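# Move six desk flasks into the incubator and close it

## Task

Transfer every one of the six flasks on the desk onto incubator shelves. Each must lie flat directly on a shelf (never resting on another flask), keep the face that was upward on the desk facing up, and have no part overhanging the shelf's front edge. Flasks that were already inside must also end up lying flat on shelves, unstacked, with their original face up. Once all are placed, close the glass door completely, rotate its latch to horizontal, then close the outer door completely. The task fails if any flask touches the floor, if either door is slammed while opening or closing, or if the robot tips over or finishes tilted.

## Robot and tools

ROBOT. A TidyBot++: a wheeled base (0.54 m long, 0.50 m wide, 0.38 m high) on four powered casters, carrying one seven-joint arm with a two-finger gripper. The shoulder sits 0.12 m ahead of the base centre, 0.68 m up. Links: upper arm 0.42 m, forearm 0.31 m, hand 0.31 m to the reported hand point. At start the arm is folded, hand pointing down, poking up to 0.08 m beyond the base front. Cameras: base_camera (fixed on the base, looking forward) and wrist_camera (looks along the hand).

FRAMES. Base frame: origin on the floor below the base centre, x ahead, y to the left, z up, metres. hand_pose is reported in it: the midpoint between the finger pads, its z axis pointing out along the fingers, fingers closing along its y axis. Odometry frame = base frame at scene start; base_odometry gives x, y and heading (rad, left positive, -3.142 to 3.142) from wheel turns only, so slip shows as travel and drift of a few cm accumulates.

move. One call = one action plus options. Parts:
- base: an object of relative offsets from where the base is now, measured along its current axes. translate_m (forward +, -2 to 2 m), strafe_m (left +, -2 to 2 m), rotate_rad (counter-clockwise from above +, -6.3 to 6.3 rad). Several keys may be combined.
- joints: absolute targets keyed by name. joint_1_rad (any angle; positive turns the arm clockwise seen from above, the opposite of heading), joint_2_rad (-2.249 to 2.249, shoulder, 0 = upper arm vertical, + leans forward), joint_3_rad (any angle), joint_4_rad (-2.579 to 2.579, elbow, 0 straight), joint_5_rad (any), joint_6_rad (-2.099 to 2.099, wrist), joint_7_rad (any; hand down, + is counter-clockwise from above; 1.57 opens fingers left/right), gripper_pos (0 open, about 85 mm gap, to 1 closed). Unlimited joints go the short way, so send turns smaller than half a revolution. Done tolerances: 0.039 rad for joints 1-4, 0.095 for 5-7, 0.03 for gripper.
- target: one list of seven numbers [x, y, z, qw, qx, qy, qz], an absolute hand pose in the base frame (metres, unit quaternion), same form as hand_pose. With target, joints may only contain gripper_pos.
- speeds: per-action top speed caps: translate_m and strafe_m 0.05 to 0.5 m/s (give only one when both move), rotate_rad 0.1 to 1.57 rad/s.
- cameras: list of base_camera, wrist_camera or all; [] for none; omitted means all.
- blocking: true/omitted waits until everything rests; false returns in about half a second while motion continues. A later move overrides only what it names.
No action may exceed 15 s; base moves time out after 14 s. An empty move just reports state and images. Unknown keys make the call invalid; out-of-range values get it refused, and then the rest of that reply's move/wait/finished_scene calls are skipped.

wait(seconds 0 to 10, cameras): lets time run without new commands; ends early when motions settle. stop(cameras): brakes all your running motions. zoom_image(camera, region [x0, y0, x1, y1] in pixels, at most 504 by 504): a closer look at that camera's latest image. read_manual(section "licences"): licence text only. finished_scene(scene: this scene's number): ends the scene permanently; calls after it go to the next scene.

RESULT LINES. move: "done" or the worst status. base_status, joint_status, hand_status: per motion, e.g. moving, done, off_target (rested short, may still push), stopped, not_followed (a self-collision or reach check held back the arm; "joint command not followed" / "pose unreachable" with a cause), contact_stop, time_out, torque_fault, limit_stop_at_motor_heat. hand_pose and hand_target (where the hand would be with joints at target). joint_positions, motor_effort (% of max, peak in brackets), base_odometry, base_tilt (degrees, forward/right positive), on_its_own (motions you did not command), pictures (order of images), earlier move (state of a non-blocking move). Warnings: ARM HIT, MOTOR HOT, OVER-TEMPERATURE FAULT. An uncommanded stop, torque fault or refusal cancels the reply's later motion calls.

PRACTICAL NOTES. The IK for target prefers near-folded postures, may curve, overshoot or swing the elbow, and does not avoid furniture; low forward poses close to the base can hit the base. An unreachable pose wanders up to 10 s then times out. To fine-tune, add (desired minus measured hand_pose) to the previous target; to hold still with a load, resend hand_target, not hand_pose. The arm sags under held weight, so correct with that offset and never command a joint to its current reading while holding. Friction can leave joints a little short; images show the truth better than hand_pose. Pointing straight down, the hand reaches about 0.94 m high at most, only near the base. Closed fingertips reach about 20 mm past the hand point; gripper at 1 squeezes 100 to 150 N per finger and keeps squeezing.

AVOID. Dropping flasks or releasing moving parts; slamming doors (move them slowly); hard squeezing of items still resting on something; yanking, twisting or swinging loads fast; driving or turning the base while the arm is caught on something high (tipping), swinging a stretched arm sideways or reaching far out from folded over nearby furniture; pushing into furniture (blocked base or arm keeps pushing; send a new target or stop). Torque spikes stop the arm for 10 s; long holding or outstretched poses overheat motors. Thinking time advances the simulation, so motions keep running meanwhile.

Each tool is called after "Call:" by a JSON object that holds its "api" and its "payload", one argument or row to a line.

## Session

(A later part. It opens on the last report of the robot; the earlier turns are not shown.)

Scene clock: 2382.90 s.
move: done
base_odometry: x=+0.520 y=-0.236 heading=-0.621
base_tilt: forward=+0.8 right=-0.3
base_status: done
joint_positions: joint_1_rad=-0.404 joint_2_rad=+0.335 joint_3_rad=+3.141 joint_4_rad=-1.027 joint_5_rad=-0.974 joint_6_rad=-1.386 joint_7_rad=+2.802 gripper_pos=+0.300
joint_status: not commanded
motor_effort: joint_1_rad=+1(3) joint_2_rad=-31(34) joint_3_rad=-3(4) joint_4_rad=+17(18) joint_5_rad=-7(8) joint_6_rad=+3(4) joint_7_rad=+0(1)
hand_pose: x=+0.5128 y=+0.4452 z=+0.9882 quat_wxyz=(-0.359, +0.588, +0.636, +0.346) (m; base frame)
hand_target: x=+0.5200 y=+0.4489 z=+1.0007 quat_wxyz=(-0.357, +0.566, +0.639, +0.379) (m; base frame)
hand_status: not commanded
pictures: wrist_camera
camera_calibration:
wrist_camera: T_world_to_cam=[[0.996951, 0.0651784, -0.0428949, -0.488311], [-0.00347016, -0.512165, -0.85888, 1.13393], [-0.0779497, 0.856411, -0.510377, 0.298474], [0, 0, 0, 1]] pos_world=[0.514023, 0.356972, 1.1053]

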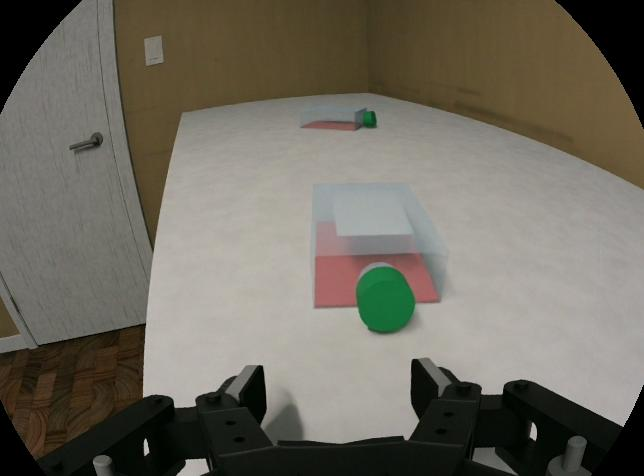

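Call:
{"api": "move", "payload": {
  "base": {"translate_m": 0.0275, "strafe_m": 0.0416},
  "speeds": {"translate_m": 0.08},
  "joints": {"joint_4_rad": -1.075},
  "cameras": ["wrist_camera"]
}}

Scene clock: 2409.17 s.
move: done
base_odometry: x=+0.567 y=-0.219 heading=-0.622
base_tilt: forward=+0.8 right=-0.3
base_status: done
joint_positions: joint_1_rad=-0.404 joint_2_rad=+0.330 joint_3_rad=+3.141 joint_4_rad=-1.063 joint_5_rad=-0.975 joint_6_rad=-1.386 joint_7_rad=+2.802 gripper_pos=+0.300
joint_status: all done
motor_effort: joint_1_rad=+1(3) joint_2_rad=-30(33) joint_3_rad=-3(4) joint_4_rad=+18(19) joint_5_rad=-7(8) joint_6_rad=+3(4) joint_7_rad=+0(1)
hand_pose: x=+0.5085 y=+0.4433 z=+0.9766 quat_wxyz=(-0.365, +0.596, +0.633, +0.334) (m; base frame)
hand_target: x=+0.5172 y=+0.4477 z=+0.9865 quat_wxyz=(-0.364, +0.574, +0.636, +0.366) (m; base frame)
hand_status: not commanded
pictures: wrist_camera
camera_calibration:
wrist_camera: T_world_to_cam=[[0.995302, 0.0640241, -0.0726296, -0.454071], [-0.0286501, -0.521798, -0.852588, 1.13388], [-0.0924842, 0.850663, -0.517512, 0.310743], [0, 0, 0, 1]] pos_world=[0.513162, 0.356388, 1.09456]

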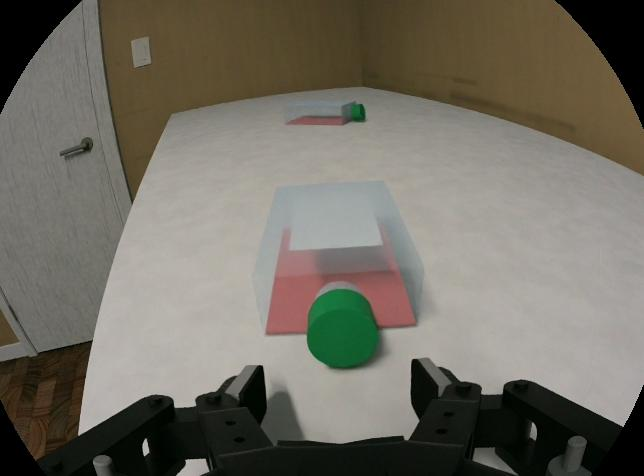

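Call:
{"api": "move", "payload": {
  "base": {"translate_m": -0.001, "strafe_m": 0.05},
  "speeds": {"strafe_m": 0.05},
  "cameras": ["wrist_camera"]
}}

Scene clock: 2421.57 s.
move: done
base_odometry: x=+0.595 y=-0.177 heading=-0.622
base_tilt: forward=+0.8 right=-0.3
base_status: done
joint_positions: joint_1_rad=-0.403 joint_2_rad=+0.330 joint_3_rad=+3.141 joint_4_rad=-1.063 joint_5_rad=-0.975 joint_6_rad=-1.386 joint_7_rad=+2.802 gripper_pos=+0.300
joint_status: not commanded
motor_effort: joint_1_rad=+0(4) joint_2_rad=-30(32) joint_3_rad=-3(4) joint_4_rad=+18(18) joint_5_rad=-7(8) joint_6_rad=+3(3) joint_7_rad=+0(1)
hand_pose: x=+0.5089 y=+0.4430 z=+0.9767 quat_wxyz=(-0.365, +0.596, +0.632, +0.334) (m; base frame)
hand_target: x=+0.5172 y=+0.4477 z=+0.9865 quat_wxyz=(-0.364, +0.574, +0.636, +0.366) (m; base frame)
hand_status: not commanded
pictures: wrist_camera
camera_calibration:
wrist_camera: T_world_to_cam=[[0.995352, 0.0631935, -0.072677, -0.454015], [-0.0291548, -0.521508, -0.852748, 1.1341], [-0.0917898, 0.850903, -0.517241, 0.310423], [0, 0, 0, 1]] pos_world=[0.513463, 0.35599, 1.09466]

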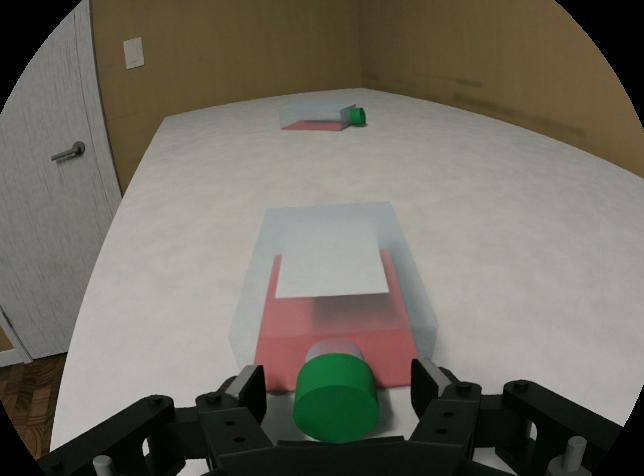

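Call:
{"api": "move", "payload": {
  "joints": {"gripper_pos": 0.6},
  "cameras": ["wrist_camera"]
}}

Call:
{"api": "move", "payload": {
  "joints": {"gripper_pos": 0.8},
  "cameras": ["wrist_camera"]
}}

Scene clock: 2427.70 s.
move: done
base_odometry: x=+0.595 y=-0.177 heading=-0.622
base_tilt: forward=+0.8 right=-0.3
base_status: not commanded
joint_positions: joint_1_rad=-0.403 joint_2_rad=+0.330 joint_3_rad=+3.141 joint_4_rad=-1.063 joint_5_rad=-0.975 joint_6_rad=-1.386 joint_7_rad=+2.802 gripper_pos=+0.600
joint_status: all done
motor_effort: joint_1_rad=+0(1) joint_2_rad=-30(31) joint_3_rad=-3(3) joint_4_rad=+17(19) joint_5_rad=-8(8) joint_6_rad=+3(3) joint_7_rad=+0(0)
hand_pose: x=+0.5089 y=+0.4430 z=+0.9767 quat_wxyz=(-0.365, +0.596, +0.632, +0.334) (m; base frame)
hand_target: x=+0.5172 y=+0.4477 z=+0.9865 quat_wxyz=(-0.364, +0.574, +0.636, +0.366) (m; base frame)
hand_status: not commanded
pictures: wrist_camera
camera_calibration:
wrist_camera: T_world_to_cam=[[0.995352, 0.0631935, -0.072677, -0.454015], [-0.0291548, -0.521508, -0.852748, 1.1341], [-0.0917898, 0.850903, -0.517241, 0.310423], [0, 0, 0, 1]] pos_world=[0.513463, 0.35599, 1.09466]

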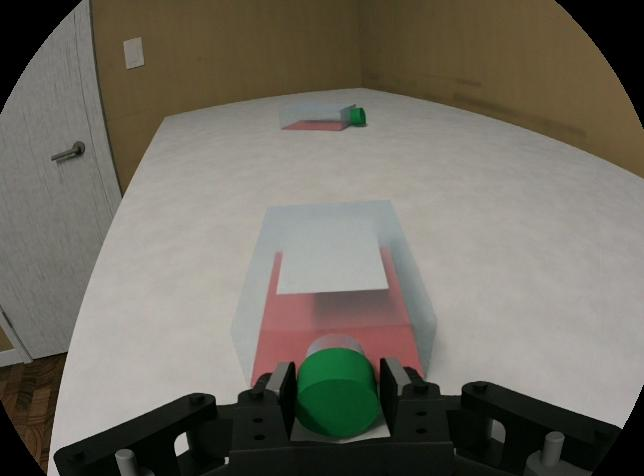

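Scene clock: 2428.33 s.
move: off_target
base_odometry: x=+0.595 y=-0.177 heading=-0.622
base_tilt: forward=+0.8 right=-0.3
base_status: not commanded
joint_positions: joint_1_rad=-0.403 joint_2_rad=+0.330 joint_3_rad=+3.141 joint_4_rad=-1.064 joint_5_rad=-0.977 joint_6_rad=-1.386 joint_7_rad=+2.802 gripper_pos=+0.682
joint_status: gripper_pos off_target (ended at +0.682, target +0.800)
motor_effort: joint_1_rad=+0(1) joint_2_rad=-30(31) joint_3_rad=-3(3) joint_4_rad=+18(18) joint_5_rad=-7(8) joint_6_rad=+3(3) joint_7_rad=+0(0)
hand_pose: x=+0.5087 y=+0.4431 z=+0.9769 quat_wxyz=(-0.366, +0.596, +0.632, +0.334) (m; base frame)
hand_target: x=+0.5172 y=+0.4477 z=+0.9865 quat_wxyz=(-0.364, +0.574, +0.636, +0.366) (m; base frame)
hand_status: not commanded
pictures: wrist_camera
camera_calibration:
wrist_camera: T_world_to_cam=[[0.995309, 0.0635067, -0.0729896, -0.453662], [-0.0293524, -0.52065, -0.853266, 1.13459], [-0.0921902, 0.851405, -0.516343, 0.309427], [0, 0, 0, 1]] pos_world=[0.513363, 0.356088, 1.09477]

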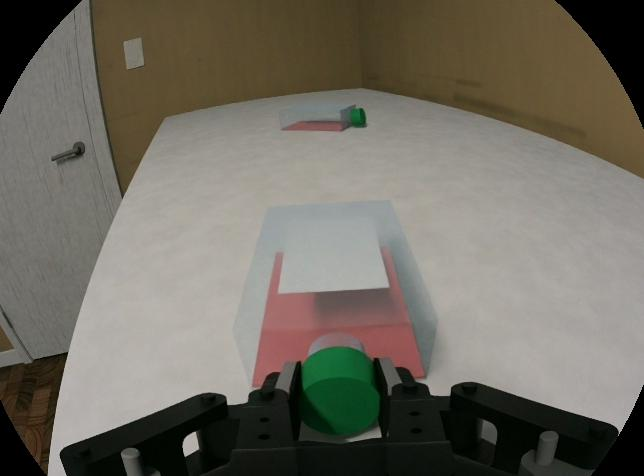

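Call:
{"api": "move", "payload": {
  "joints": {"gripper_pos": 0.88},
  "cameras": []
}}

Call:
{"api": "move", "payload": {
  "joints": {"joint_2_rad": 0.325, "joint_4_rad": -1.02, "joint_6_rad": -1.36, "joint_7_rad": 2.78},
  "cameras": ["wrist_camera"]
}}

Scene clock: 2439.67 s.
move: off_target
base_odometry: x=+0.595 y=-0.177 heading=-0.622
base_tilt: forward=+0.8 right=-0.3
base_status: not commanded
joint_positions: joint_1_rad=-0.403 joint_2_rad=+0.330 joint_3_rad=+3.141 joint_4_rad=-1.064 joint_5_rad=-0.977 joint_6_rad=-1.386 joint_7_rad=+2.802 gripper_pos=+0.682
joint_status: gripper_pos off_target (ended at +0.682, target +0.880)
motor_effort: joint_1_rad=+1(1) joint_2_rad=-31(31) joint_3_rad=-3(3) joint_4_rad=+17(18) joint_5_rad=-7(8) joint_6_rad=+3(3) joint_7_rad=+0(0)
hand_pose: x=+0.5087 y=+0.4431 z=+0.9769 quat_wxyz=(-0.366, +0.596, +0.632, +0.334) (m; base frame)
hand_target: x=+0.5172 y=+0.4477 z=+0.9865 quat_wxyz=(-0.364, +0.574, +0.636, +0.366) (m; base frame)
hand_status: not commanded
pictures: none
No camera images: "cameras" was empty.

Scene clock: 2440.43 s.
move: done
base_odometry: x=+0.595 y=-0.177 heading=-0.622
base_tilt: forward=+0.8 right=-0.3
base_status: not commanded
joint_positions: joint_1_rad=-0.403 joint_2_rad=+0.330 joint_3_rad=+3.141 joint_4_rad=-1.037 joint_5_rad=-0.977 joint_6_rad=-1.386 joint_7_rad=+2.796 gripper_pos=+0.682
joint_status: all done
motor_effort: joint_1_rad=+0(2) joint_2_rad=-31(33) joint_3_rad=-3(3) joint_4_rad=+18(20) joint_5_rad=-8(8) joint_6_rad=+3(4) joint_7_rad=+0(1)
hand_pose: x=+0.5110 y=+0.4441 z=+0.9874 quat_wxyz=(-0.362, +0.592, +0.633, +0.344) (m; base frame)
hand_target: x=+0.5170 y=+0.4482 z=+1.0105 quat_wxyz=(-0.373, +0.590, +0.615, +0.367) (m; base frame)
hand_status: not commanded
pictures: wrist_camera
camera_calibration:
wrist_camera: T_world_to_cam=[[0.996687, 0.0607519, -0.0540713, -0.473443], [-0.0153753, -0.512104, -0.858786, 1.13861], [-0.079863, 0.856772, -0.509474, 0.298756], [0, 0, 0, 1]] pos_world=[0.51324, 0.355883, 1.10443]

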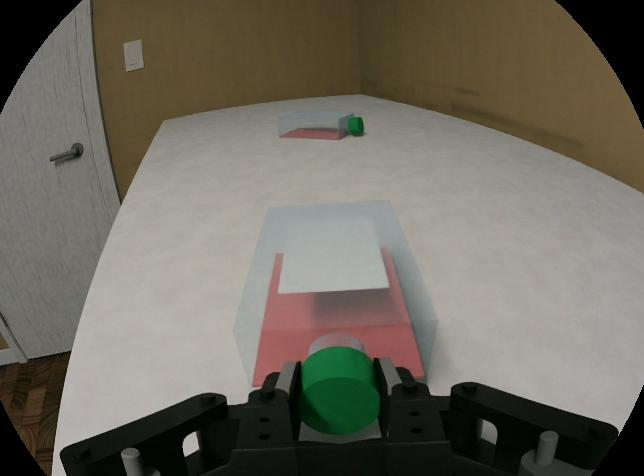

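Lifted slightly. Continue lifting.

Call:
{"api": "move", "payload": {
  "joints": {"joint_2_rad": 0.345, "joint_4_rad": -0.90, "joint_6_rad": -1.43, "joint_7_rad": 2.66},
  "cameras": []
}}

Call:
{"api": "move", "payload": {
  "joints": {"joint_2_rad": 0.365, "joint_4_rad": -0.76, "joint_6_rad": -1.48, "joint_7_rad": 2.54},
  "cameras": ["wrist_camera"]
}}

Scene clock: 2446.53 s.
move: done
base_odometry: x=+0.595 y=-0.177 heading=-0.622
base_tilt: forward=+0.8 right=-0.3
base_status: not commanded
joint_positions: joint_1_rad=-0.403 joint_2_rad=+0.330 joint_3_rad=+3.141 joint_4_rad=-0.921 joint_5_rad=-0.977 joint_6_rad=-1.399 joint_7_rad=+2.734 gripper_pos=+0.682
joint_status: all done
motor_effort: joint_1_rad=+1(1) joint_2_rad=-31(33) joint_3_rad=-3(3) joint_4_rad=+18(19) joint_5_rad=-7(8) joint_6_rad=+4(5) joint_7_rad=+0(1)
hand_pose: x=+0.5146 y=+0.4464 z=+1.0326 quat_wxyz=(-0.355, +0.582, +0.629, +0.373) (m; base frame)
hand_target: x=+0.5095 y=+0.4486 z=+1.0398 quat_wxyz=(-0.388, +0.595, +0.607, +0.355) (m; base frame)
hand_status: not commanded
pictures: none
No camera images: "cameras" was empty.

Scene clock: 2447.57 s.
move: done
base_odometry: x=+0.595 y=-0.177 heading=-0.622
base_tilt: forward=+0.8 right=-0.3
base_status: not commanded
joint_positions: joint_1_rad=-0.403 joint_2_rad=+0.342 joint_3_rad=+3.141 joint_4_rad=-0.783 joint_5_rad=-0.977 joint_6_rad=-1.442 joint_7_rad=+2.620 gripper_pos=+0.682
joint_status: all done
motor_effort: joint_1_rad=+1(2) joint_2_rad=-31(32) joint_3_rad=-3(3) joint_4_rad=+17(19) joint_5_rad=-7(8) joint_6_rad=+5(6) joint_7_rad=+0(1)
hand_pose: x=+0.5102 y=+0.4463 z=+1.0757 quat_wxyz=(-0.360, +0.584, +0.618, +0.385) (m; base frame)
hand_target: x=+0.5053 y=+0.4485 z=+1.0764 quat_wxyz=(-0.395, +0.599, +0.597, +0.358) (m; base frame)
hand_status: not commanded
pictures: wrist_camera
camera_calibration:
wrist_camera: T_world_to_cam=[[0.999694, 0.0241856, -0.00521748, -0.505739], [0.00634306, -0.454355, -0.890798, 1.21322], [-0.023915, 0.890492, -0.45437, 0.238939], [0, 0, 0, 1]] pos_world=[0.503603, 0.350689, 1.18666]

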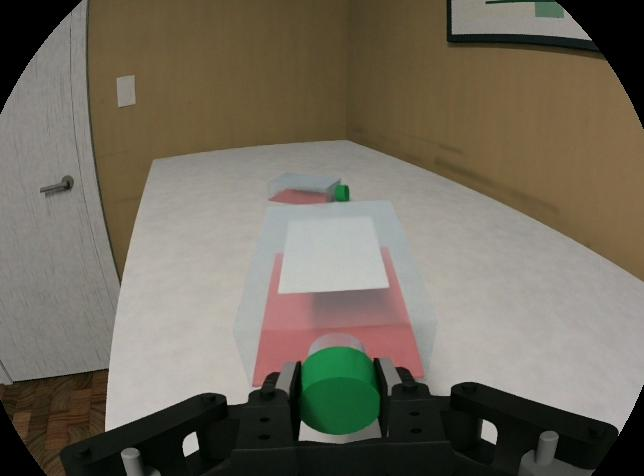

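Call:
{"api": "move", "payload": {
  "base": {"translate_m": -0.35},
  "speeds": {"translate_m": 0.3},
  "cameras": []
}}

Call:
{"api": "move", "payload": {
  "joints": {"joint_1_rad": -0.2, "joint_2_rad": 0.02, "joint_4_rad": -1.05, "joint_6_rad": -1.05},
  "cameras": []
}}

Call:
{"api": "move", "payload": {
  "joints": {"joint_1_rad": 0.0, "joint_5_rad": 0.0, "joint_7_rad": 1.53},
  "cameras": ["wrist_camera"]
}}

Scene clock: 2464.83 s.
move: done
base_odometry: x=+0.311 y=+0.027 heading=-0.622
base_tilt: forward=+0.8 right=-0.3
base_status: done
joint_positions: joint_1_rad=-0.402 joint_2_rad=+0.355 joint_3_rad=+3.141 joint_4_rad=-0.782 joint_5_rad=-0.978 joint_6_rad=-1.449 joint_7_rad=+2.618 gripper_pos=+0.682
joint_status: not commanded
motor_effort: joint_1_rad=+1(3) joint_2_rad=-31(34) joint_3_rad=-3(4) joint_4_rad=+17(18) joint_5_rad=-7(8) joint_6_rad=+5(6) joint_7_rad=+0(0)
hand_pose: x=+0.5137 y=+0.4477 z=+1.0678 quat_wxyz=(-0.363, +0.587, +0.617, +0.377) (m; base frame)
hand_target: x=+0.5053 y=+0.4485 z=+1.0764 quat_wxyz=(-0.395, +0.599, +0.597, +0.358) (m; base frame)
hand_status: not commanded
pictures: none
No camera images: "cameras" was empty.

Scene clock: 2466.63 s.
move: done
base_odometry: x=+0.311 y=+0.027 heading=-0.622
base_tilt: forward=+0.8 right=-0.3
base_status: not commanded
joint_positions: joint_1_rad=-0.221 joint_2_rad=+0.022 joint_3_rad=+3.141 joint_4_rad=-1.037 joint_5_rad=-0.978 joint_6_rad=-1.098 joint_7_rad=+2.618 gripper_pos=+0.682
joint_status: all done
motor_effort: joint_1_rad=+1(2) joint_2_rad=-20(34) joint_3_rad=-1(3) joint_4_rad=+18(19) joint_5_rad=-6(8) joint_6_rad=+6(7) joint_7_rad=+0(0)
hand_pose: x=+0.5392 y=+0.3314 z=+1.1908 quat_wxyz=(-0.263, +0.621, +0.468, +0.570) (m; base frame)
hand_target: x=+0.5511 y=+0.3236 z=+1.2041 quat_wxyz=(-0.292, +0.638, +0.416, +0.579) (m; base frame)
hand_status: not commanded
pictures: none
No camera images: "cameras" was empty.

Scene clock: 2468.40 s.
move: done
base_odometry: x=+0.311 y=+0.027 heading=-0.622
base_tilt: forward=+0.8 right=-0.3
base_status: not commanded
joint_positions: joint_1_rad=-0.007 joint_2_rad=+0.022 joint_3_rad=+3.141 joint_4_rad=-1.042 joint_5_rad=-0.047 joint_6_rad=-1.097 joint_7_rad=+1.610 gripper_pos=+0.682
joint_status: all done
motor_effort: joint_1_rad=+1(3) joint_2_rad=-21(22) joint_3_rad=-1(3) joint_4_rad=+19(21) joint_5_rad=-1(6) joint_6_rad=+8(9) joint_7_rad=+0(1)
hand_pose: x=+0.6614 y=+0.0186 z=+1.0819 quat_wxyz=(-0.016, +0.882, +0.021, +0.471) (m; base frame)
hand_target: x=+0.6687 y=+0.0014 z=+1.0909 quat_wxyz=(-0.010, +0.872, -0.018, +0.489) (m; base frame)
hand_status: not commanded
pictures: wrist_camera
camera_calibration:
wrist_camera: T_world_to_cam=[[0.0458006, -0.996591, -0.0686152, 0.0719193], [-0.566319, 0.0306793, -0.823615, 1.32046], [0.822913, 0.0765801, -0.562983, 0.198819], [0, 0, 0, 1]] pos_world=[0.580894, 0.0159379, 1.20441]

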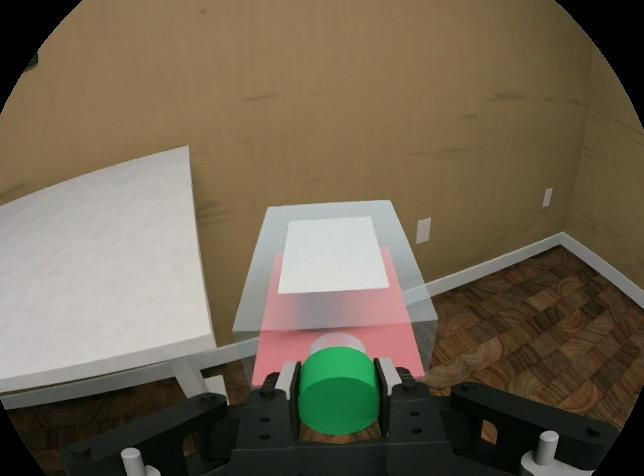

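Call:
{"api": "move", "payload": {
  "base": {"translate_m": -0.704, "strafe_m": -0.341, "rotate_rad": -1.216},
  "speeds": {"translate_m": 0.35, "rotate_rad": 0.6},
  "cameras": ["wrist_camera"]
}}

Scene clock: 2485.53 s.
move: done
base_odometry: x=-0.460 y=+0.160 heading=-1.839
base_tilt: forward=+0.8 right=-0.2
base_status: done
joint_positions: joint_1_rad=-0.003 joint_2_rad=+0.023 joint_3_rad=+3.141 joint_4_rad=-1.043 joint_5_rad=-0.036 joint_6_rad=-1.095 joint_7_rad=+1.608 gripper_pos=+0.682
joint_status: not commanded
motor_effort: joint_1_rad=+1(4) joint_2_rad=-21(24) joint_3_rad=-1(4) joint_4_rad=+19(20) joint_5_rad=-1(2) joint_6_rad=+8(9) joint_7_rad=+0(1)
hand_pose: x=+0.6621 y=+0.0129 z=+1.0818 quat_wxyz=(-0.010, +0.882, +0.018, +0.471) (m; base frame)
hand_target: x=+0.6687 y=+0.0014 z=+1.0909 quat_wxyz=(-0.010, +0.872, -0.018, +0.489) (m; base frame)
hand_status: not commanded
pictures: wrist_camera
camera_calibration:
wrist_camera: T_world_to_cam=[[0.034506, -0.99759, -0.060201, 0.0646392], [-0.565103, 0.0302072, -0.824467, 1.32107], [0.824298, 0.0624688, -0.562699, 0.197489], [0, 0, 0, 1]] pos_world=[0.581519, 0.0122408, 1.20419]

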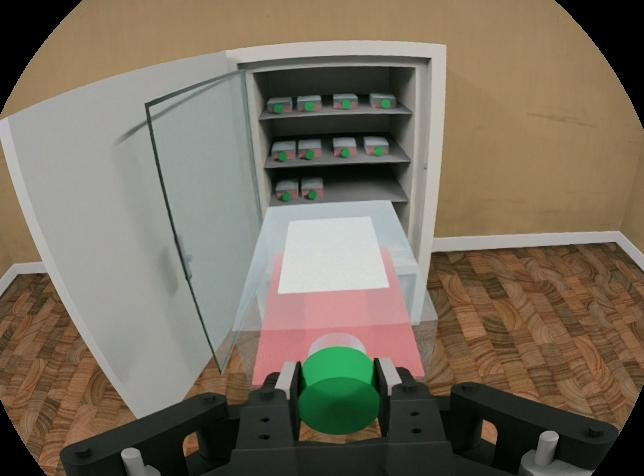

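Call:
{"api": "move", "payload": {
  "base": {"translate_m": 0.3},
  "speeds": {"translate_m": 0.3},
  "joints": {"joint_1_rad": -0.01, "joint_2_rad": 0.10, "joint_4_rad": -1.755, "joint_6_rad": -0.185},
  "cameras": []
}}

Call:
{"api": "move", "payload": {
  "base": {"translate_m": 0.25},
  "speeds": {"translate_m": 0.3},
  "joints": {"joint_2_rad": 0.365, "joint_4_rad": -2.247, "joint_6_rad": 0.517},
  "cameras": ["wrist_camera"]
}}

Scene clock: 2504.87 s.
move: done
base_odometry: x=-0.540 y=-0.130 heading=-1.839
base_tilt: forward=+0.8 right=-0.3
base_status: done
joint_positions: joint_1_rad=-0.003 joint_2_rad=+0.094 joint_3_rad=+3.141 joint_4_rad=-1.744 joint_5_rad=-0.035 joint_6_rad=-0.235 joint_7_rad=+1.608 gripper_pos=+0.682
joint_status: all done
motor_effort: joint_1_rad=+1(2) joint_2_rad=-26(30) joint_3_rad=-1(2) joint_4_rad=+21(25) joint_5_rad=+0(1) joint_6_rad=+9(10) joint_7_rad=+0(0)
hand_pose: x=+0.7345 y=+0.0059 z=+0.8682 quat_wxyz=(-0.004, +0.860, +0.005, +0.509) (m; base frame)
hand_target: x=+0.7404 y=+0.0076 z=+0.8715 quat_wxyz=(-0.013, +0.852, -0.013, +0.523) (m; base frame)
hand_status: not commanded
pictures: none
No camera images: "cameras" was empty.

Scene clock: 2506.87 s.
move: done
base_odometry: x=-0.606 y=-0.371 heading=-1.839
base_tilt: forward=+0.8 right=-0.3
base_status: done
joint_positions: joint_1_rad=-0.003 joint_2_rad=+0.350 joint_3_rad=+3.141 joint_4_rad=-2.234 joint_5_rad=-0.035 joint_6_rad=+0.466 joint_7_rad=+1.608 gripper_pos=+0.682
joint_status: all done
motor_effort: joint_1_rad=+0(2) joint_2_rad=-28(32) joint_3_rad=-1(2) joint_4_rad=+13(21) joint_5_rad=+0(1) joint_6_rad=+9(10) joint_7_rad=+0(1)
hand_pose: x=+0.6957 y=-0.0017 z=+0.6486 quat_wxyz=(+0.007, +0.872, +0.000, +0.490) (m; base frame)
hand_target: x=+0.6974 y=+0.0071 z=+0.6477 quat_wxyz=(-0.013, +0.866, -0.013, +0.500) (m; base frame)
hand_status: not commanded
pictures: wrist_camera
camera_calibration:
wrist_camera: T_world_to_cam=[[-0.0115069, -0.998808, -0.0474349, 0.0465372], [-0.527712, 0.0463599, -0.848157, 0.972622], [0.849346, 0.0152723, -0.527616, -0.113237], [0, 0, 0, 1]] pos_world=[0.609977, 0.00312052, 0.767398]

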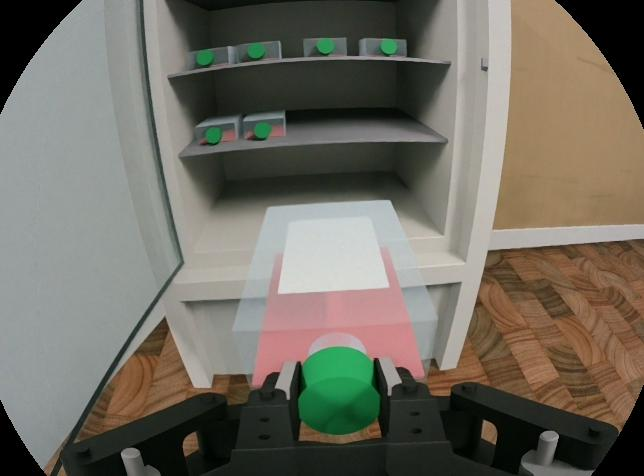

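Call:
{"api": "zoom_image", "payload": {
  "camera": "wrist_camera",
  "region": [160, 20, 480, 260]
}}

Scaled by 1.575.

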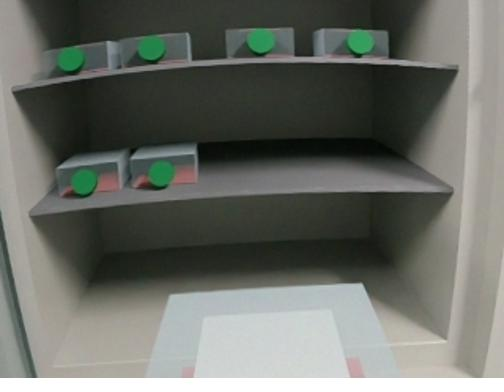

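Call:
{"api": "move", "payload": {
  "base": {"translate_m": 0.34, "strafe_m": -0.02},
  "speeds": {"translate_m": 0.25},
  "joints": {"joint_5_rad": 0.04, "joint_7_rad": 1.475},
  "cameras": ["wrist_camera"]
}}

Scene clock: 2556.63 s.
move: done
base_odometry: x=-0.716 y=-0.694 heading=-1.839
base_tilt: forward=+0.8 right=-0.3
base_status: done
joint_positions: joint_1_rad=-0.003 joint_2_rad=+0.351 joint_3_rad=+3.141 joint_4_rad=-2.240 joint_5_rad=+0.006 joint_6_rad=+0.472 joint_7_rad=+1.542 gripper_pos=+0.682
joint_status: all done
motor_effort: joint_1_rad=+1(2) joint_2_rad=-27(29) joint_3_rad=-1(3) joint_4_rad=+13(16) joint_5_rad=+0(1) joint_6_rad=+9(9) joint_7_rad=+0(1)
hand_pose: x=+0.6938 y=+0.0041 z=+0.6467 quat_wxyz=(-0.008, +0.872, -0.008, +0.489) (m; base frame)
hand_target: x=+0.6973 y=+0.0133 z=+0.6477 quat_wxyz=(-0.026, +0.866, -0.017, +0.499) (m; base frame)
hand_status: not commanded
pictures: wrist_camera
camera_calibration:
wrist_camera: T_world_to_cam=[[-0.0105521, -0.996598, -0.0817327, 0.0737677], [-0.529016, 0.0749256, -0.845298, 0.968792], [0.848546, 0.0343183, -0.528007, -0.112064], [0, 0, 0, 1]] pos_world=[0.608377, 0.00477535, 0.765776]

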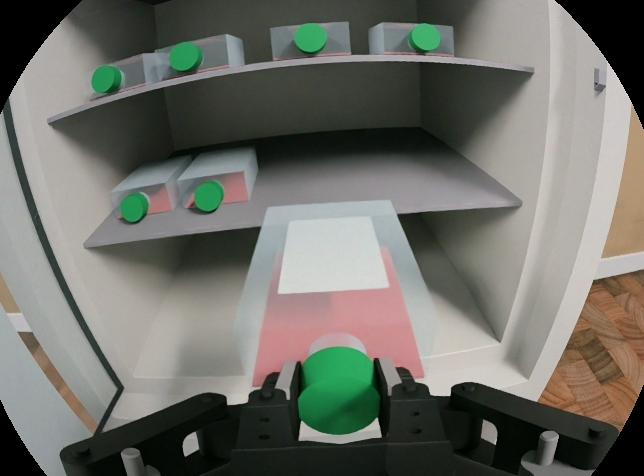

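Call:
{"api": "zoom_image", "payload": {
  "camera": "wrist_camera",
  "region": [70, 10, 550, 290]
}}

Scaled by 1.050.

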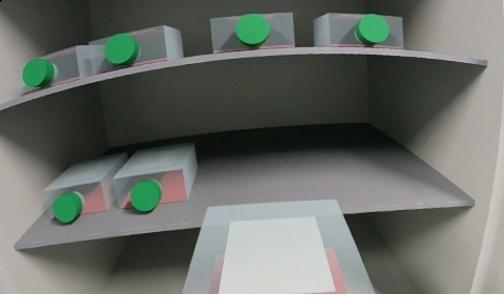

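Call:
{"api": "move", "payload": {
  "base": {"translate_m": 0.22},
  "speeds": {"translate_m": 0.12},
  "cameras": ["wrist_camera"]
}}

Scene clock: 2583.00 s.
move: done
base_odometry: x=-0.774 y=-0.906 heading=-1.839
base_tilt: forward=+0.8 right=-0.3
base_status: done
joint_positions: joint_1_rad=-0.003 joint_2_rad=+0.352 joint_3_rad=+3.141 joint_4_rad=-2.242 joint_5_rad=+0.006 joint_6_rad=+0.473 joint_7_rad=+1.542 gripper_pos=+0.682
joint_status: not commanded
motor_effort: joint_1_rad=+0(2) joint_2_rad=-28(29) joint_3_rad=-1(2) joint_4_rad=+13(16) joint_5_rad=+0(1) joint_6_rad=+9(9) joint_7_rad=+0(1)
hand_pose: x=+0.6931 y=+0.0041 z=+0.6455 quat_wxyz=(-0.008, +0.873, -0.008, +0.488) (m; base frame)
hand_target: x=+0.6973 y=+0.0133 z=+0.6477 quat_wxyz=(-0.026, +0.866, -0.017, +0.499) (m; base frame)
hand_status: not commanded
pictures: wrist_camera
camera_calibration:
wrist_camera: T_world_to_cam=[[-0.0107134, -0.996599, -0.0817073, 0.0737592], [-0.530728, 0.07492, -0.844224, 0.967902], [0.847474, 0.0343199, -0.529726, -0.110206], [0, 0, 0, 1]] pos_world=[0.607879, 0.00477536, 0.764774]

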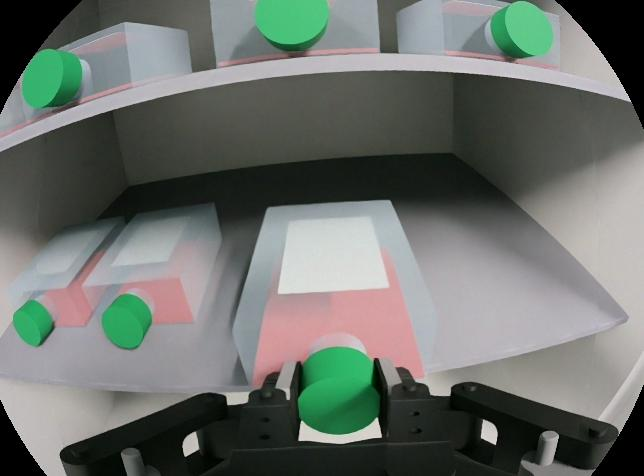

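Call:
{"api": "move", "payload": {
  "base": {"translate_m": 0.088},
  "speeds": {"translate_m": 0.08},
  "cameras": ["wrist_camera"]
}}

Scene clock: 2595.83 s.
move: done
base_odometry: x=-0.798 y=-0.991 heading=-1.840
base_tilt: forward=+0.8 right=-0.3
base_status: done
joint_positions: joint_1_rad=-0.003 joint_2_rad=+0.353 joint_3_rad=+3.141 joint_4_rad=-2.243 joint_5_rad=+0.006 joint_6_rad=+0.474 joint_7_rad=+1.542 gripper_pos=+0.682
joint_status: not commanded
motor_effort: joint_1_rad=+1(2) joint_2_rad=-27(30) joint_3_rad=-1(2) joint_4_rad=+13(15) joint_5_rad=+0(1) joint_6_rad=+9(9) joint_7_rad=+0(1)
hand_pose: x=+0.6928 y=+0.0041 z=+0.6450 quat_wxyz=(-0.008, +0.873, -0.008, +0.488) (m; base frame)
hand_target: x=+0.6973 y=+0.0133 z=+0.6477 quat_wxyz=(-0.026, +0.866, -0.017, +0.499) (m; base frame)
hand_status: not commanded
pictures: wrist_camera
camera_calibration:
wrist_camera: T_world_to_cam=[[-0.0107904, -0.996599, -0.081697, 0.0737551], [-0.531525, 0.0749198, -0.843723, 0.967475], [0.846974, 0.0343199, -0.530526, -0.109387], [0, 0, 0, 1]] pos_world=[0.607681, 0.00477536, 0.764274]

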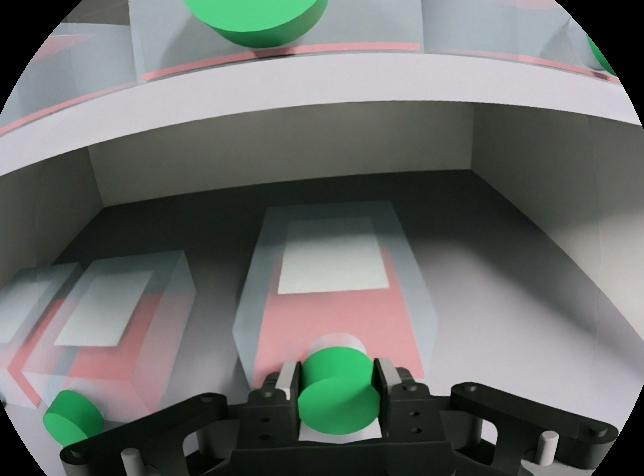

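Call:
{"api": "move", "payload": {
  "joints": {"joint_2_rad": 0.395, "joint_4_rad": -2.264, "joint_6_rad": 0.575},
  "cameras": []
}}

Call:
{"api": "move", "payload": {
  "joints": {"joint_2_rad": 0.41, "joint_4_rad": -2.272, "joint_6_rad": 0.60},
  "cameras": ["wrist_camera"]
}}

Scene clock: 2621.33 s.
move: done
base_odometry: x=-0.798 y=-0.991 heading=-1.840
base_tilt: forward=+0.8 right=-0.3
base_status: not commanded
joint_positions: joint_1_rad=-0.003 joint_2_rad=+0.376 joint_3_rad=+3.141 joint_4_rad=-2.254 joint_5_rad=+0.006 joint_6_rad=+0.534 joint_7_rad=+1.542 gripper_pos=+0.682
joint_status: all done
motor_effort: joint_1_rad=+1(1) joint_2_rad=-28(29) joint_3_rad=-2(2) joint_4_rad=+13(14) joint_5_rad=+0(1) joint_6_rad=+8(9) joint_7_rad=+0(0)
hand_pose: x=+0.6969 y=+0.0042 z=+0.6432 quat_wxyz=(-0.008, +0.866, -0.008, +0.499) (m; base frame)
hand_target: x=+0.6977 y=+0.0139 z=+0.6388 quat_wxyz=(-0.028, +0.863, -0.017, +0.504) (m; base frame)
hand_status: not commanded
pictures: none
No camera images: "cameras" was empty.

Scene clock: 2621.93 s.
move: done
base_odometry: x=-0.798 y=-0.991 heading=-1.840
base_tilt: forward=+0.8 right=-0.3
base_status: not commanded
joint_positions: joint_1_rad=-0.003 joint_2_rad=+0.388 joint_3_rad=+3.141 joint_4_rad=-2.260 joint_5_rad=+0.006 joint_6_rad=+0.558 joint_7_rad=+1.542 gripper_pos=+0.682
joint_status: all done
motor_effort: joint_1_rad=+1(1) joint_2_rad=-28(29) joint_3_rad=-1(1) joint_4_rad=+12(14) joint_5_rad=+0(1) joint_6_rad=+9(10) joint_7_rad=+0(0)
hand_pose: x=+0.6975 y=+0.0042 z=+0.6398 quat_wxyz=(-0.008, +0.865, -0.008, +0.502) (m; base frame)
hand_target: x=+0.6974 y=+0.0142 z=+0.6336 quat_wxyz=(-0.028, +0.863, -0.017, +0.504) (m; base frame)
hand_status: not commanded
pictures: wrist_camera
camera_calibration:
wrist_camera: T_world_to_cam=[[-0.00792173, -0.996559, -0.082511, 0.0719903], [-0.504543, 0.0752237, -0.860103, 0.957255], [0.86335, 0.0348168, -0.503403, -0.144773], [0, 0, 0, 1]] pos_world=[0.608536, 0.00477485, 0.756399]

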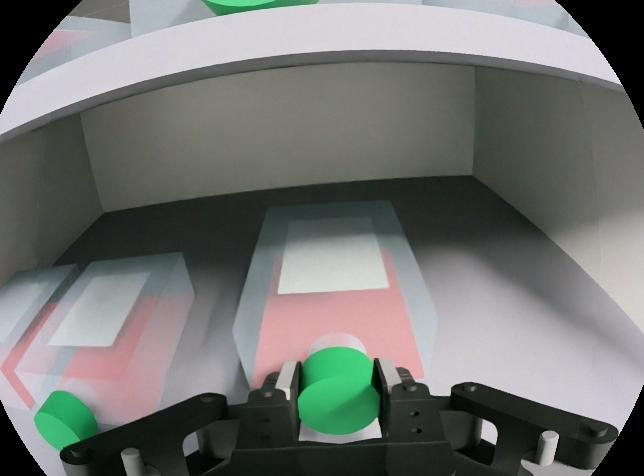

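Call:
{"api": "move", "payload": {
  "joints": {"joint_2_rad": 0.435, "joint_4_rad": -2.283, "joint_6_rad": 0.62},
  "cameras": []
}}

Call:
{"api": "move", "payload": {
  "joints": {"joint_2_rad": 0.45, "joint_4_rad": -2.29, "joint_6_rad": 0.635},
  "cameras": ["wrist_camera"]
}}

Scene clock: 2630.80 s.
move: done
base_odometry: x=-0.798 y=-0.991 heading=-1.840
base_tilt: forward=+0.8 right=-0.3
base_status: not commanded
joint_positions: joint_1_rad=-0.003 joint_2_rad=+0.415 joint_3_rad=+3.141 joint_4_rad=-2.271 joint_5_rad=+0.006 joint_6_rad=+0.578 joint_7_rad=+1.542 gripper_pos=+0.682
joint_status: all done
motor_effort: joint_1_rad=+1(1) joint_2_rad=-28(30) joint_3_rad=-1(2) joint_4_rad=+13(13) joint_5_rad=+0(1) joint_6_rad=+8(9) joint_7_rad=+0(1)
hand_pose: x=+0.6944 y=+0.0043 z=+0.6252 quat_wxyz=(-0.008, +0.869, -0.008, +0.494) (m; base frame)
hand_target: x=+0.6943 y=+0.0143 z=+0.6201 quat_wxyz=(-0.028, +0.867, -0.017, +0.498) (m; base frame)
hand_status: not commanded
pictures: none
No camera images: "cameras" was empty.

Scene clock: 2631.40 s.
move: done
base_odometry: x=-0.798 y=-0.991 heading=-1.840
base_tilt: forward=+0.9 right=-0.3
base_status: not commanded
joint_positions: joint_1_rad=-0.003 joint_2_rad=+0.426 joint_3_rad=+3.141 joint_4_rad=-2.276 joint_5_rad=+0.006 joint_6_rad=+0.594 joint_7_rad=+1.542 gripper_pos=+0.682
joint_status: all done
motor_effort: joint_1_rad=+1(1) joint_2_rad=-28(29) joint_3_rad=-1(2) joint_4_rad=+11(13) joint_5_rad=+0(1) joint_6_rad=+8(9) joint_7_rad=+0(0)
hand_pose: x=+0.6940 y=+0.0043 z=+0.6213 quat_wxyz=(-0.008, +0.869, -0.008, +0.494) (m; base frame)
hand_target: x=+0.6925 y=+0.0145 z=+0.6128 quat_wxyz=(-0.029, +0.869, -0.017, +0.494) (m; base frame)
hand_status: not commanded
pictures: wrist_camera
camera_calibration:
wrist_camera: T_world_to_cam=[[-0.00924088, -0.996544, -0.0825462, 0.071502], [-0.519538, 0.0753181, -0.851122, 0.944383], [0.854398, 0.0350207, -0.518438, -0.135601], [0, 0, 0, 1]] pos_world=[0.60716, 0.00487468, 0.739386]

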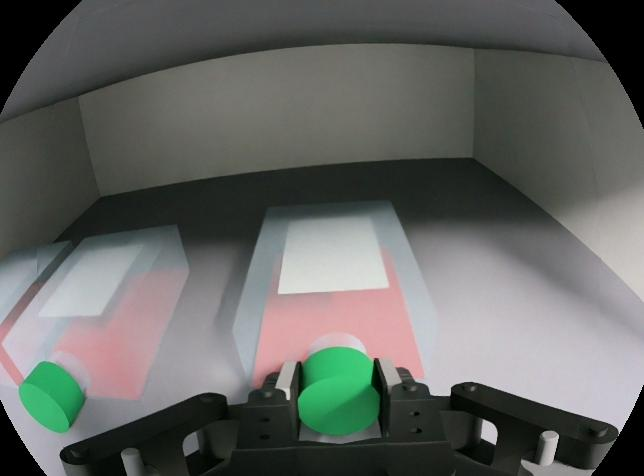

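Call:
{"api": "move", "payload": {
  "joints": {"joint_2_rad": 0.464, "joint_4_rad": -2.297, "joint_6_rad": 0.655},
  "cameras": []
}}

Call:
{"api": "move", "payload": {
  "joints": {"joint_2_rad": 0.476, "joint_4_rad": -2.303, "joint_6_rad": 0.67},
  "cameras": ["wrist_camera"]
}}

Scene clock: 2639.53 s.
move: done
base_odometry: x=-0.798 y=-0.991 heading=-1.840
base_tilt: forward=+0.8 right=-0.3
base_status: not commanded
joint_positions: joint_1_rad=-0.003 joint_2_rad=+0.434 joint_3_rad=+3.141 joint_4_rad=-2.281 joint_5_rad=+0.006 joint_6_rad=+0.618 joint_7_rad=+1.542 gripper_pos=+0.682
joint_status: all done
motor_effort: joint_1_rad=+0(1) joint_2_rad=-27(28) joint_3_rad=-1(2) joint_4_rad=+11(12) joint_5_rad=-1(1) joint_6_rad=+8(9) joint_7_rad=+0(0)
hand_pose: x=+0.6953 y=+0.0043 z=+0.6210 quat_wxyz=(-0.008, +0.867, -0.008, +0.499) (m; base frame)
hand_target: x=+0.6916 y=+0.0147 z=+0.6074 quat_wxyz=(-0.029, +0.869, -0.017, +0.494) (m; base frame)
hand_status: not commanded
pictures: none
No camera images: "cameras" was empty.

Scene clock: 2640.10 s.
move: done
base_odometry: x=-0.798 y=-0.991 heading=-1.840
base_tilt: forward=+0.8 right=-0.3
base_status: not commanded
joint_positions: joint_1_rad=-0.003 joint_2_rad=+0.441 joint_3_rad=+3.141 joint_4_rad=-2.284 joint_5_rad=+0.006 joint_6_rad=+0.637 joint_7_rad=+1.542 gripper_pos=+0.682
joint_status: all done
motor_effort: joint_1_rad=+1(1) joint_2_rad=-27(27) joint_3_rad=-2(2) joint_4_rad=+10(11) joint_5_rad=+0(1) joint_6_rad=+7(8) joint_7_rad=+0(0)
hand_pose: x=+0.6963 y=+0.0044 z=+0.6207 quat_wxyz=(-0.009, +0.864, -0.008, +0.502) (m; base frame)
hand_target: x=+0.6903 y=+0.0148 z=+0.6022 quat_wxyz=(-0.029, +0.870, -0.018, +0.493) (m; base frame)
hand_status: not commanded
pictures: wrist_camera
camera_calibration:
wrist_camera: T_world_to_cam=[[-0.00757585, -0.996522, -0.0829849, 0.070626], [-0.502988, 0.0755222, -0.860987, 0.939698], [0.86426, 0.0352177, -0.501811, -0.155094], [0, 0, 0, 1]] pos_world=[0.607233, 0.00487434, 0.737101]

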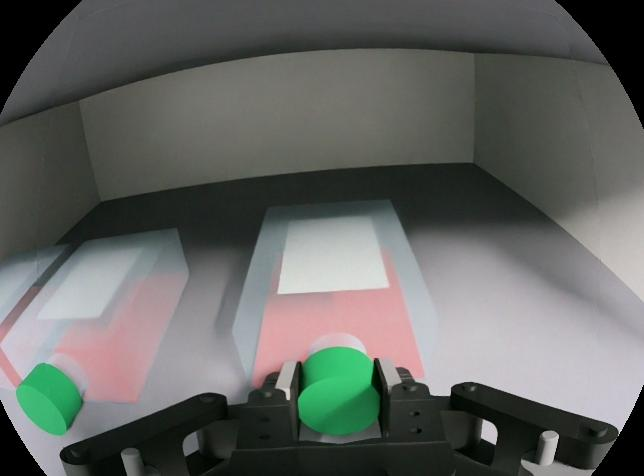

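Call:
{"api": "move", "payload": {
  "joints": {"joint_2_rad": 0.464, "joint_4_rad": -2.295, "joint_6_rad": 0.585},
  "cameras": ["wrist_camera"]
}}

Scene clock: 2649.10 s.
move: done
base_odometry: x=-0.798 y=-0.991 heading=-1.839
base_tilt: forward=+0.8 right=-0.3
base_status: not commanded
joint_positions: joint_1_rad=-0.003 joint_2_rad=+0.432 joint_3_rad=+3.141 joint_4_rad=-2.276 joint_5_rad=+0.006 joint_6_rad=+0.605 joint_7_rad=+1.542 gripper_pos=+0.682
joint_status: all done
motor_effort: joint_1_rad=+1(1) joint_2_rad=-23(27) joint_3_rad=-1(2) joint_4_rad=+8(10) joint_5_rad=-1(1) joint_6_rad=+5(8) joint_7_rad=+0(1)
hand_pose: x=+0.6956 y=+0.0043 z=+0.6205 quat_wxyz=(-0.008, +0.868, -0.008, +0.496) (m; base frame)
hand_target: x=+0.6808 y=+0.0138 z=+0.5898 quat_wxyz=(-0.027, +0.885, -0.018, +0.464) (m; base frame)
hand_status: not commanded
pictures: wrist_camera
camera_calibration:
wrist_camera: T_world_to_cam=[[-0.00877747, -0.996541, -0.0826357, 0.0712058], [-0.515637, 0.0753152, -0.85349, 0.943394], [0.856762, 0.0351185, -0.514515, -0.141439], [0, 0, 0, 1]] pos_world=[0.608254, 0.00487468, 0.73829]

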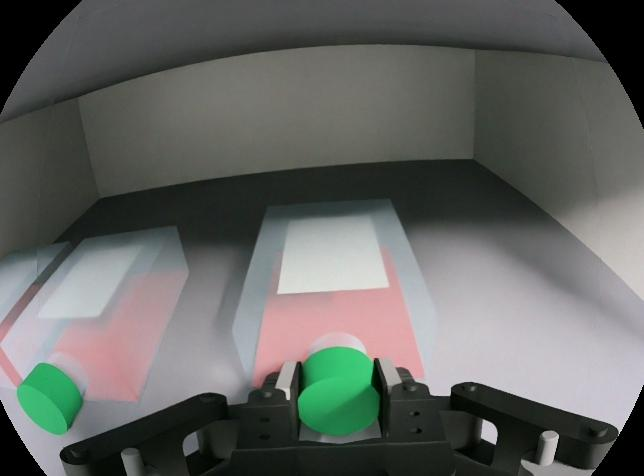

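Call:
{"api": "move", "payload": {
  "joints": {"joint_2_rad": 0.45, "joint_4_rad": -2.285, "joint_6_rad": 0.595},
  "cameras": []
}}

Call:
{"api": "move", "payload": {
  "joints": {"gripper_pos": 0.62},
  "cameras": ["wrist_camera"]
}}

Scene clock: 2657.37 s.
move: done
base_odometry: x=-0.798 y=-0.991 heading=-1.839
base_tilt: forward=+0.8 right=-0.3
base_status: not commanded
joint_positions: joint_1_rad=-0.003 joint_2_rad=+0.432 joint_3_rad=+3.141 joint_4_rad=-2.276 joint_5_rad=+0.006 joint_6_rad=+0.605 joint_7_rad=+1.542 gripper_pos=+0.682
joint_status: all done
motor_effort: joint_1_rad=+1(1) joint_2_rad=-25(25) joint_3_rad=-2(2) joint_4_rad=+9(10) joint_5_rad=-1(1) joint_6_rad=+6(6) joint_7_rad=+0(0)
hand_pose: x=+0.6957 y=+0.0043 z=+0.6208 quat_wxyz=(-0.008, +0.868, -0.008, +0.496) (m; base frame)
hand_target: x=+0.6883 y=+0.0140 z=+0.6041 quat_wxyz=(-0.027, +0.877, -0.018, +0.479) (m; base frame)
hand_status: not commanded
pictures: none
No camera images: "cameras" was empty.

Scene clock: 2658.03 s.
move: done
base_odometry: x=-0.798 y=-0.991 heading=-1.839
base_tilt: forward=+0.8 right=-0.3
base_status: not commanded
joint_positions: joint_1_rad=-0.003 joint_2_rad=+0.433 joint_3_rad=+3.141 joint_4_rad=-2.277 joint_5_rad=+0.006 joint_6_rad=+0.605 joint_7_rad=+1.542 gripper_pos=+0.620
joint_status: all done
motor_effort: joint_1_rad=+0(1) joint_2_rad=-28(28) joint_3_rad=-1(2) joint_4_rad=+12(12) joint_5_rad=+0(1) joint_6_rad=+8(8) joint_7_rad=+0(0)
hand_pose: x=+0.6951 y=+0.0043 z=+0.6199 quat_wxyz=(-0.008, +0.869, -0.008, +0.495) (m; base frame)
hand_target: x=+0.6883 y=+0.0140 z=+0.6041 quat_wxyz=(-0.027, +0.877, -0.018, +0.479) (m; base frame)
hand_status: not commanded
pictures: wrist_camera
camera_calibration:
wrist_camera: T_world_to_cam=[[-0.00898183, -0.996544, -0.0825773, 0.0712338], [-0.516861, 0.0753203, -0.852749, 0.942873], [0.856022, 0.0350217, -0.515752, -0.140045], [0, 0, 0, 1]] pos_world=[0.607856, 0.00487468, 0.737689]

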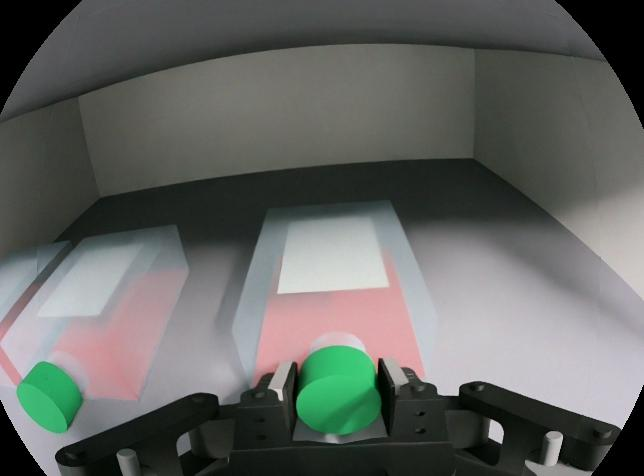

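Call:
{"api": "move", "payload": {
  "joints": {"gripper_pos": 0.4},
  "cameras": []
}}

Call:
{"api": "move", "payload": {
  "base": {"translate_m": -0.1},
  "speeds": {"translate_m": 0.08},
  "cameras": ["wrist_camera"]
}}

Scene clock: 2664.43 s.
move: done
base_odometry: x=-0.798 y=-0.991 heading=-1.839
base_tilt: forward=+0.8 right=-0.3
base_status: not commanded
joint_positions: joint_1_rad=-0.003 joint_2_rad=+0.433 joint_3_rad=+3.141 joint_4_rad=-2.277 joint_5_rad=+0.006 joint_6_rad=+0.605 joint_7_rad=+1.542 gripper_pos=+0.400
joint_status: all done
motor_effort: joint_1_rad=+0(1) joint_2_rad=-28(28) joint_3_rad=-1(2) joint_4_rad=+11(12) joint_5_rad=+0(1) joint_6_rad=+8(8) joint_7_rad=+0(1)
hand_pose: x=+0.6951 y=+0.0043 z=+0.6199 quat_wxyz=(-0.008, +0.869, -0.008, +0.495) (m; base frame)
hand_target: x=+0.6883 y=+0.0140 z=+0.6041 quat_wxyz=(-0.027, +0.877, -0.018, +0.479) (m; base frame)
hand_status: not commanded
pictures: none
No camera images: "cameras" was empty.

Scene clock: 2666.13 s.
move: done
base_odometry: x=-0.771 y=-0.894 heading=-1.839
base_tilt: forward=+0.8 right=-0.2
base_status: done
joint_positions: joint_1_rad=-0.003 joint_2_rad=+0.433 joint_3_rad=+3.141 joint_4_rad=-2.278 joint_5_rad=+0.006 joint_6_rad=+0.605 joint_7_rad=+1.542 gripper_pos=+0.400
joint_status: not commanded
motor_effort: joint_1_rad=+0(2) joint_2_rad=-27(30) joint_3_rad=-1(2) joint_4_rad=+12(12) joint_5_rad=+0(1) joint_6_rad=+8(9) joint_7_rad=+0(1)
hand_pose: x=+0.6946 y=+0.0043 z=+0.6192 quat_wxyz=(-0.008, +0.869, -0.008, +0.495) (m; base frame)
hand_target: x=+0.6883 y=+0.0140 z=+0.6041 quat_wxyz=(-0.027, +0.877, -0.018, +0.479) (m; base frame)
hand_status: not commanded
pictures: wrist_camera
camera_calibration:
wrist_camera: T_world_to_cam=[[-0.0091149, -0.996544, -0.0825594, 0.0712491], [-0.518236, 0.0753174, -0.851914, 0.942427], [0.855189, 0.0350202, -0.517132, -0.138576], [0, 0, 0, 1]] pos_world=[0.607558, 0.00487468, 0.737087]

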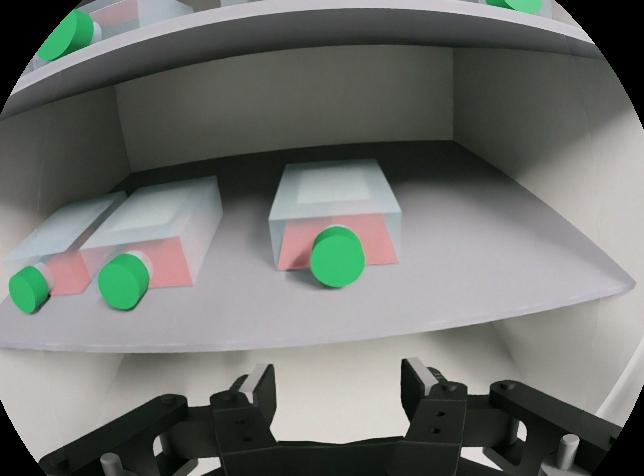

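Call:
{"api": "move", "payload": {
  "base": {"translate_m": -0.4},
  "speeds": {"translate_m": 0.3},
  "cameras": []
}}

Call:
{"api": "move", "payload": {
  "base": {"translate_m": -0.6},
  "joints": {"joint_2_rad": 0.10, "joint_4_rad": -1.75, "joint_6_rad": -0.30},
  "speeds": {"translate_m": 0.4},
  "cameras": []
}}

Call:
{"api": "move", "payload": {
  "base": {"translate_m": -0.807, "strafe_m": 0.967, "rotate_rad": 1.548},
  "joints": {"joint_1_rad": 0.0, "joint_2_rad": 0.0, "joint_4_rad": -1.10, "joint_5_rad": 0.0, "joint_6_rad": -1.05, "joint_7_rad": 1.55, "gripper_pos": 0.95},
  "speeds": {"translate_m": 0.4, "rotate_rad": 0.6},
  "cameras": ["wrist_camera", "base_camera"]
}}

Scene clock: 2838.77 s.
move: done
base_odometry: x=-0.665 y=-0.509 heading=-1.839
base_tilt: forward=+0.8 right=-0.3
base_status: done
joint_positions: joint_1_rad=-0.003 joint_2_rad=+0.434 joint_3_rad=+3.141 joint_4_rad=-2.278 joint_5_rad=+0.006 joint_6_rad=+0.605 joint_7_rad=+1.542 gripper_pos=+0.400
joint_status: not commanded
motor_effort: joint_1_rad=+2(2) joint_2_rad=-28(30) joint_3_rad=-1(2) joint_4_rad=+11(13) joint_5_rad=+0(1) joint_6_rad=+8(8) joint_7_rad=+0(1)
hand_pose: x=+0.6942 y=+0.0043 z=+0.6186 quat_wxyz=(-0.008, +0.869, -0.008, +0.494) (m; base frame)
hand_target: x=+0.6883 y=+0.0140 z=+0.6041 quat_wxyz=(-0.027, +0.877, -0.018, +0.479) (m; base frame)
hand_status: not commanded
pictures: none
No camera images: "cameras" was empty.

Scene clock: 2841.43 s.
move: done
base_odometry: x=-0.506 y=+0.070 heading=-1.839
base_tilt: forward=+0.8 right=-0.3
base_status: done
joint_positions: joint_1_rad=-0.003 joint_2_rad=+0.106 joint_3_rad=+3.141 joint_4_rad=-1.772 joint_5_rad=+0.006 joint_6_rad=-0.262 joint_7_rad=+1.542 gripper_pos=+0.400
joint_status: all done
motor_effort: joint_1_rad=+0(2) joint_2_rad=-25(32) joint_3_rad=-1(2) joint_4_rad=+20(21) joint_5_rad=+0(1) joint_6_rad=+8(9) joint_7_rad=+0(0)
hand_pose: x=+0.7255 y=+0.0028 z=+0.8376 quat_wxyz=(-0.006, +0.877, -0.009, +0.480) (m; base frame)
hand_target: x=+0.7237 y=+0.0037 z=+0.8435 quat_wxyz=(-0.011, +0.879, -0.024, +0.476) (m; base frame)
hand_status: not commanded
pictures: none
No camera images: "cameras" was empty.

Scene clock: 2845.70 s.
move: done
base_odometry: x=+0.640 y=+0.592 heading=-0.291
base_tilt: forward=+0.8 right=-0.3
base_status: done
joint_positions: joint_1_rad=+0.000 joint_2_rad=+0.012 joint_3_rad=+3.144 joint_4_rad=-1.122 joint_5_rad=+0.006 joint_6_rad=-1.012 joint_7_rad=+1.542 gripper_pos=+0.950
joint_status: all done
motor_effort: joint_1_rad=+1(4) joint_2_rad=-21(28) joint_3_rad=-1(5) joint_4_rad=+19(23) joint_5_rad=+0(2) joint_6_rad=+8(9) joint_7_rad=+0(1)
hand_pose: x=+0.6700 y=-0.0014 z=+1.0662 quat_wxyz=(-0.003, +0.879, -0.013, +0.477) (m; base frame)
hand_target: x=+0.6597 y=+0.0014 z=+1.0748 quat_wxyz=(-0.005, +0.880, -0.009, +0.476) (m; base frame)
hand_status: not commanded
pictures: base_camera, wrist_camera
camera_calibration:
wrist_camera: T_world_to_cam=[[-0.0260307, -0.996584, -0.0783794, 0.109045], [-0.550567, 0.0797353, -0.830974, 1.31036], [0.834385, 0.0215222, -0.550761, 0.163637], [0, 0, 0, 1]] pos_world=[0.587744, 0.000668433, 1.18755]

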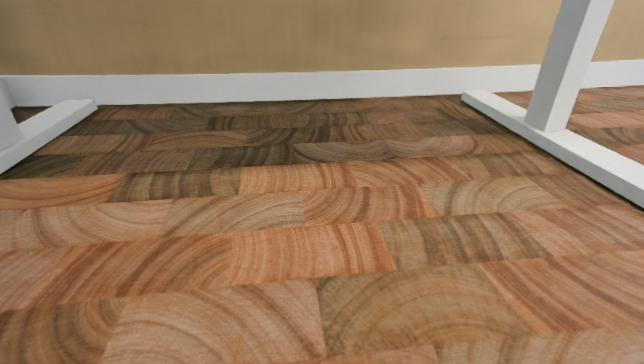

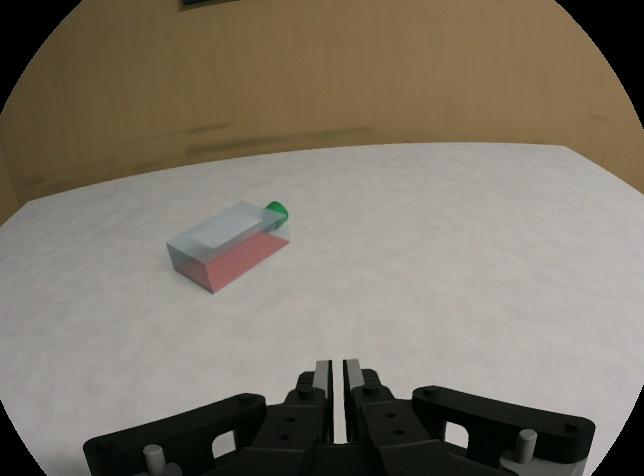

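Call:
{"api": "zoom_image", "payload": {
  "camera": "wrist_camera",
  "region": [140, 170, 320, 310]
}}

Scaled by 2.800.

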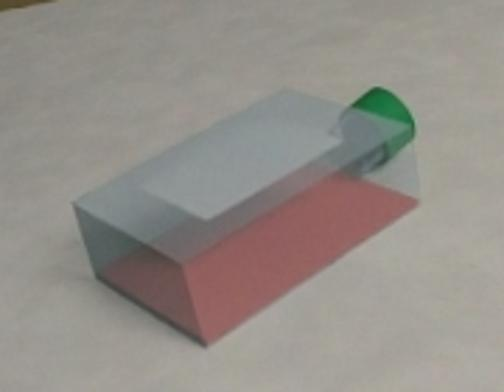

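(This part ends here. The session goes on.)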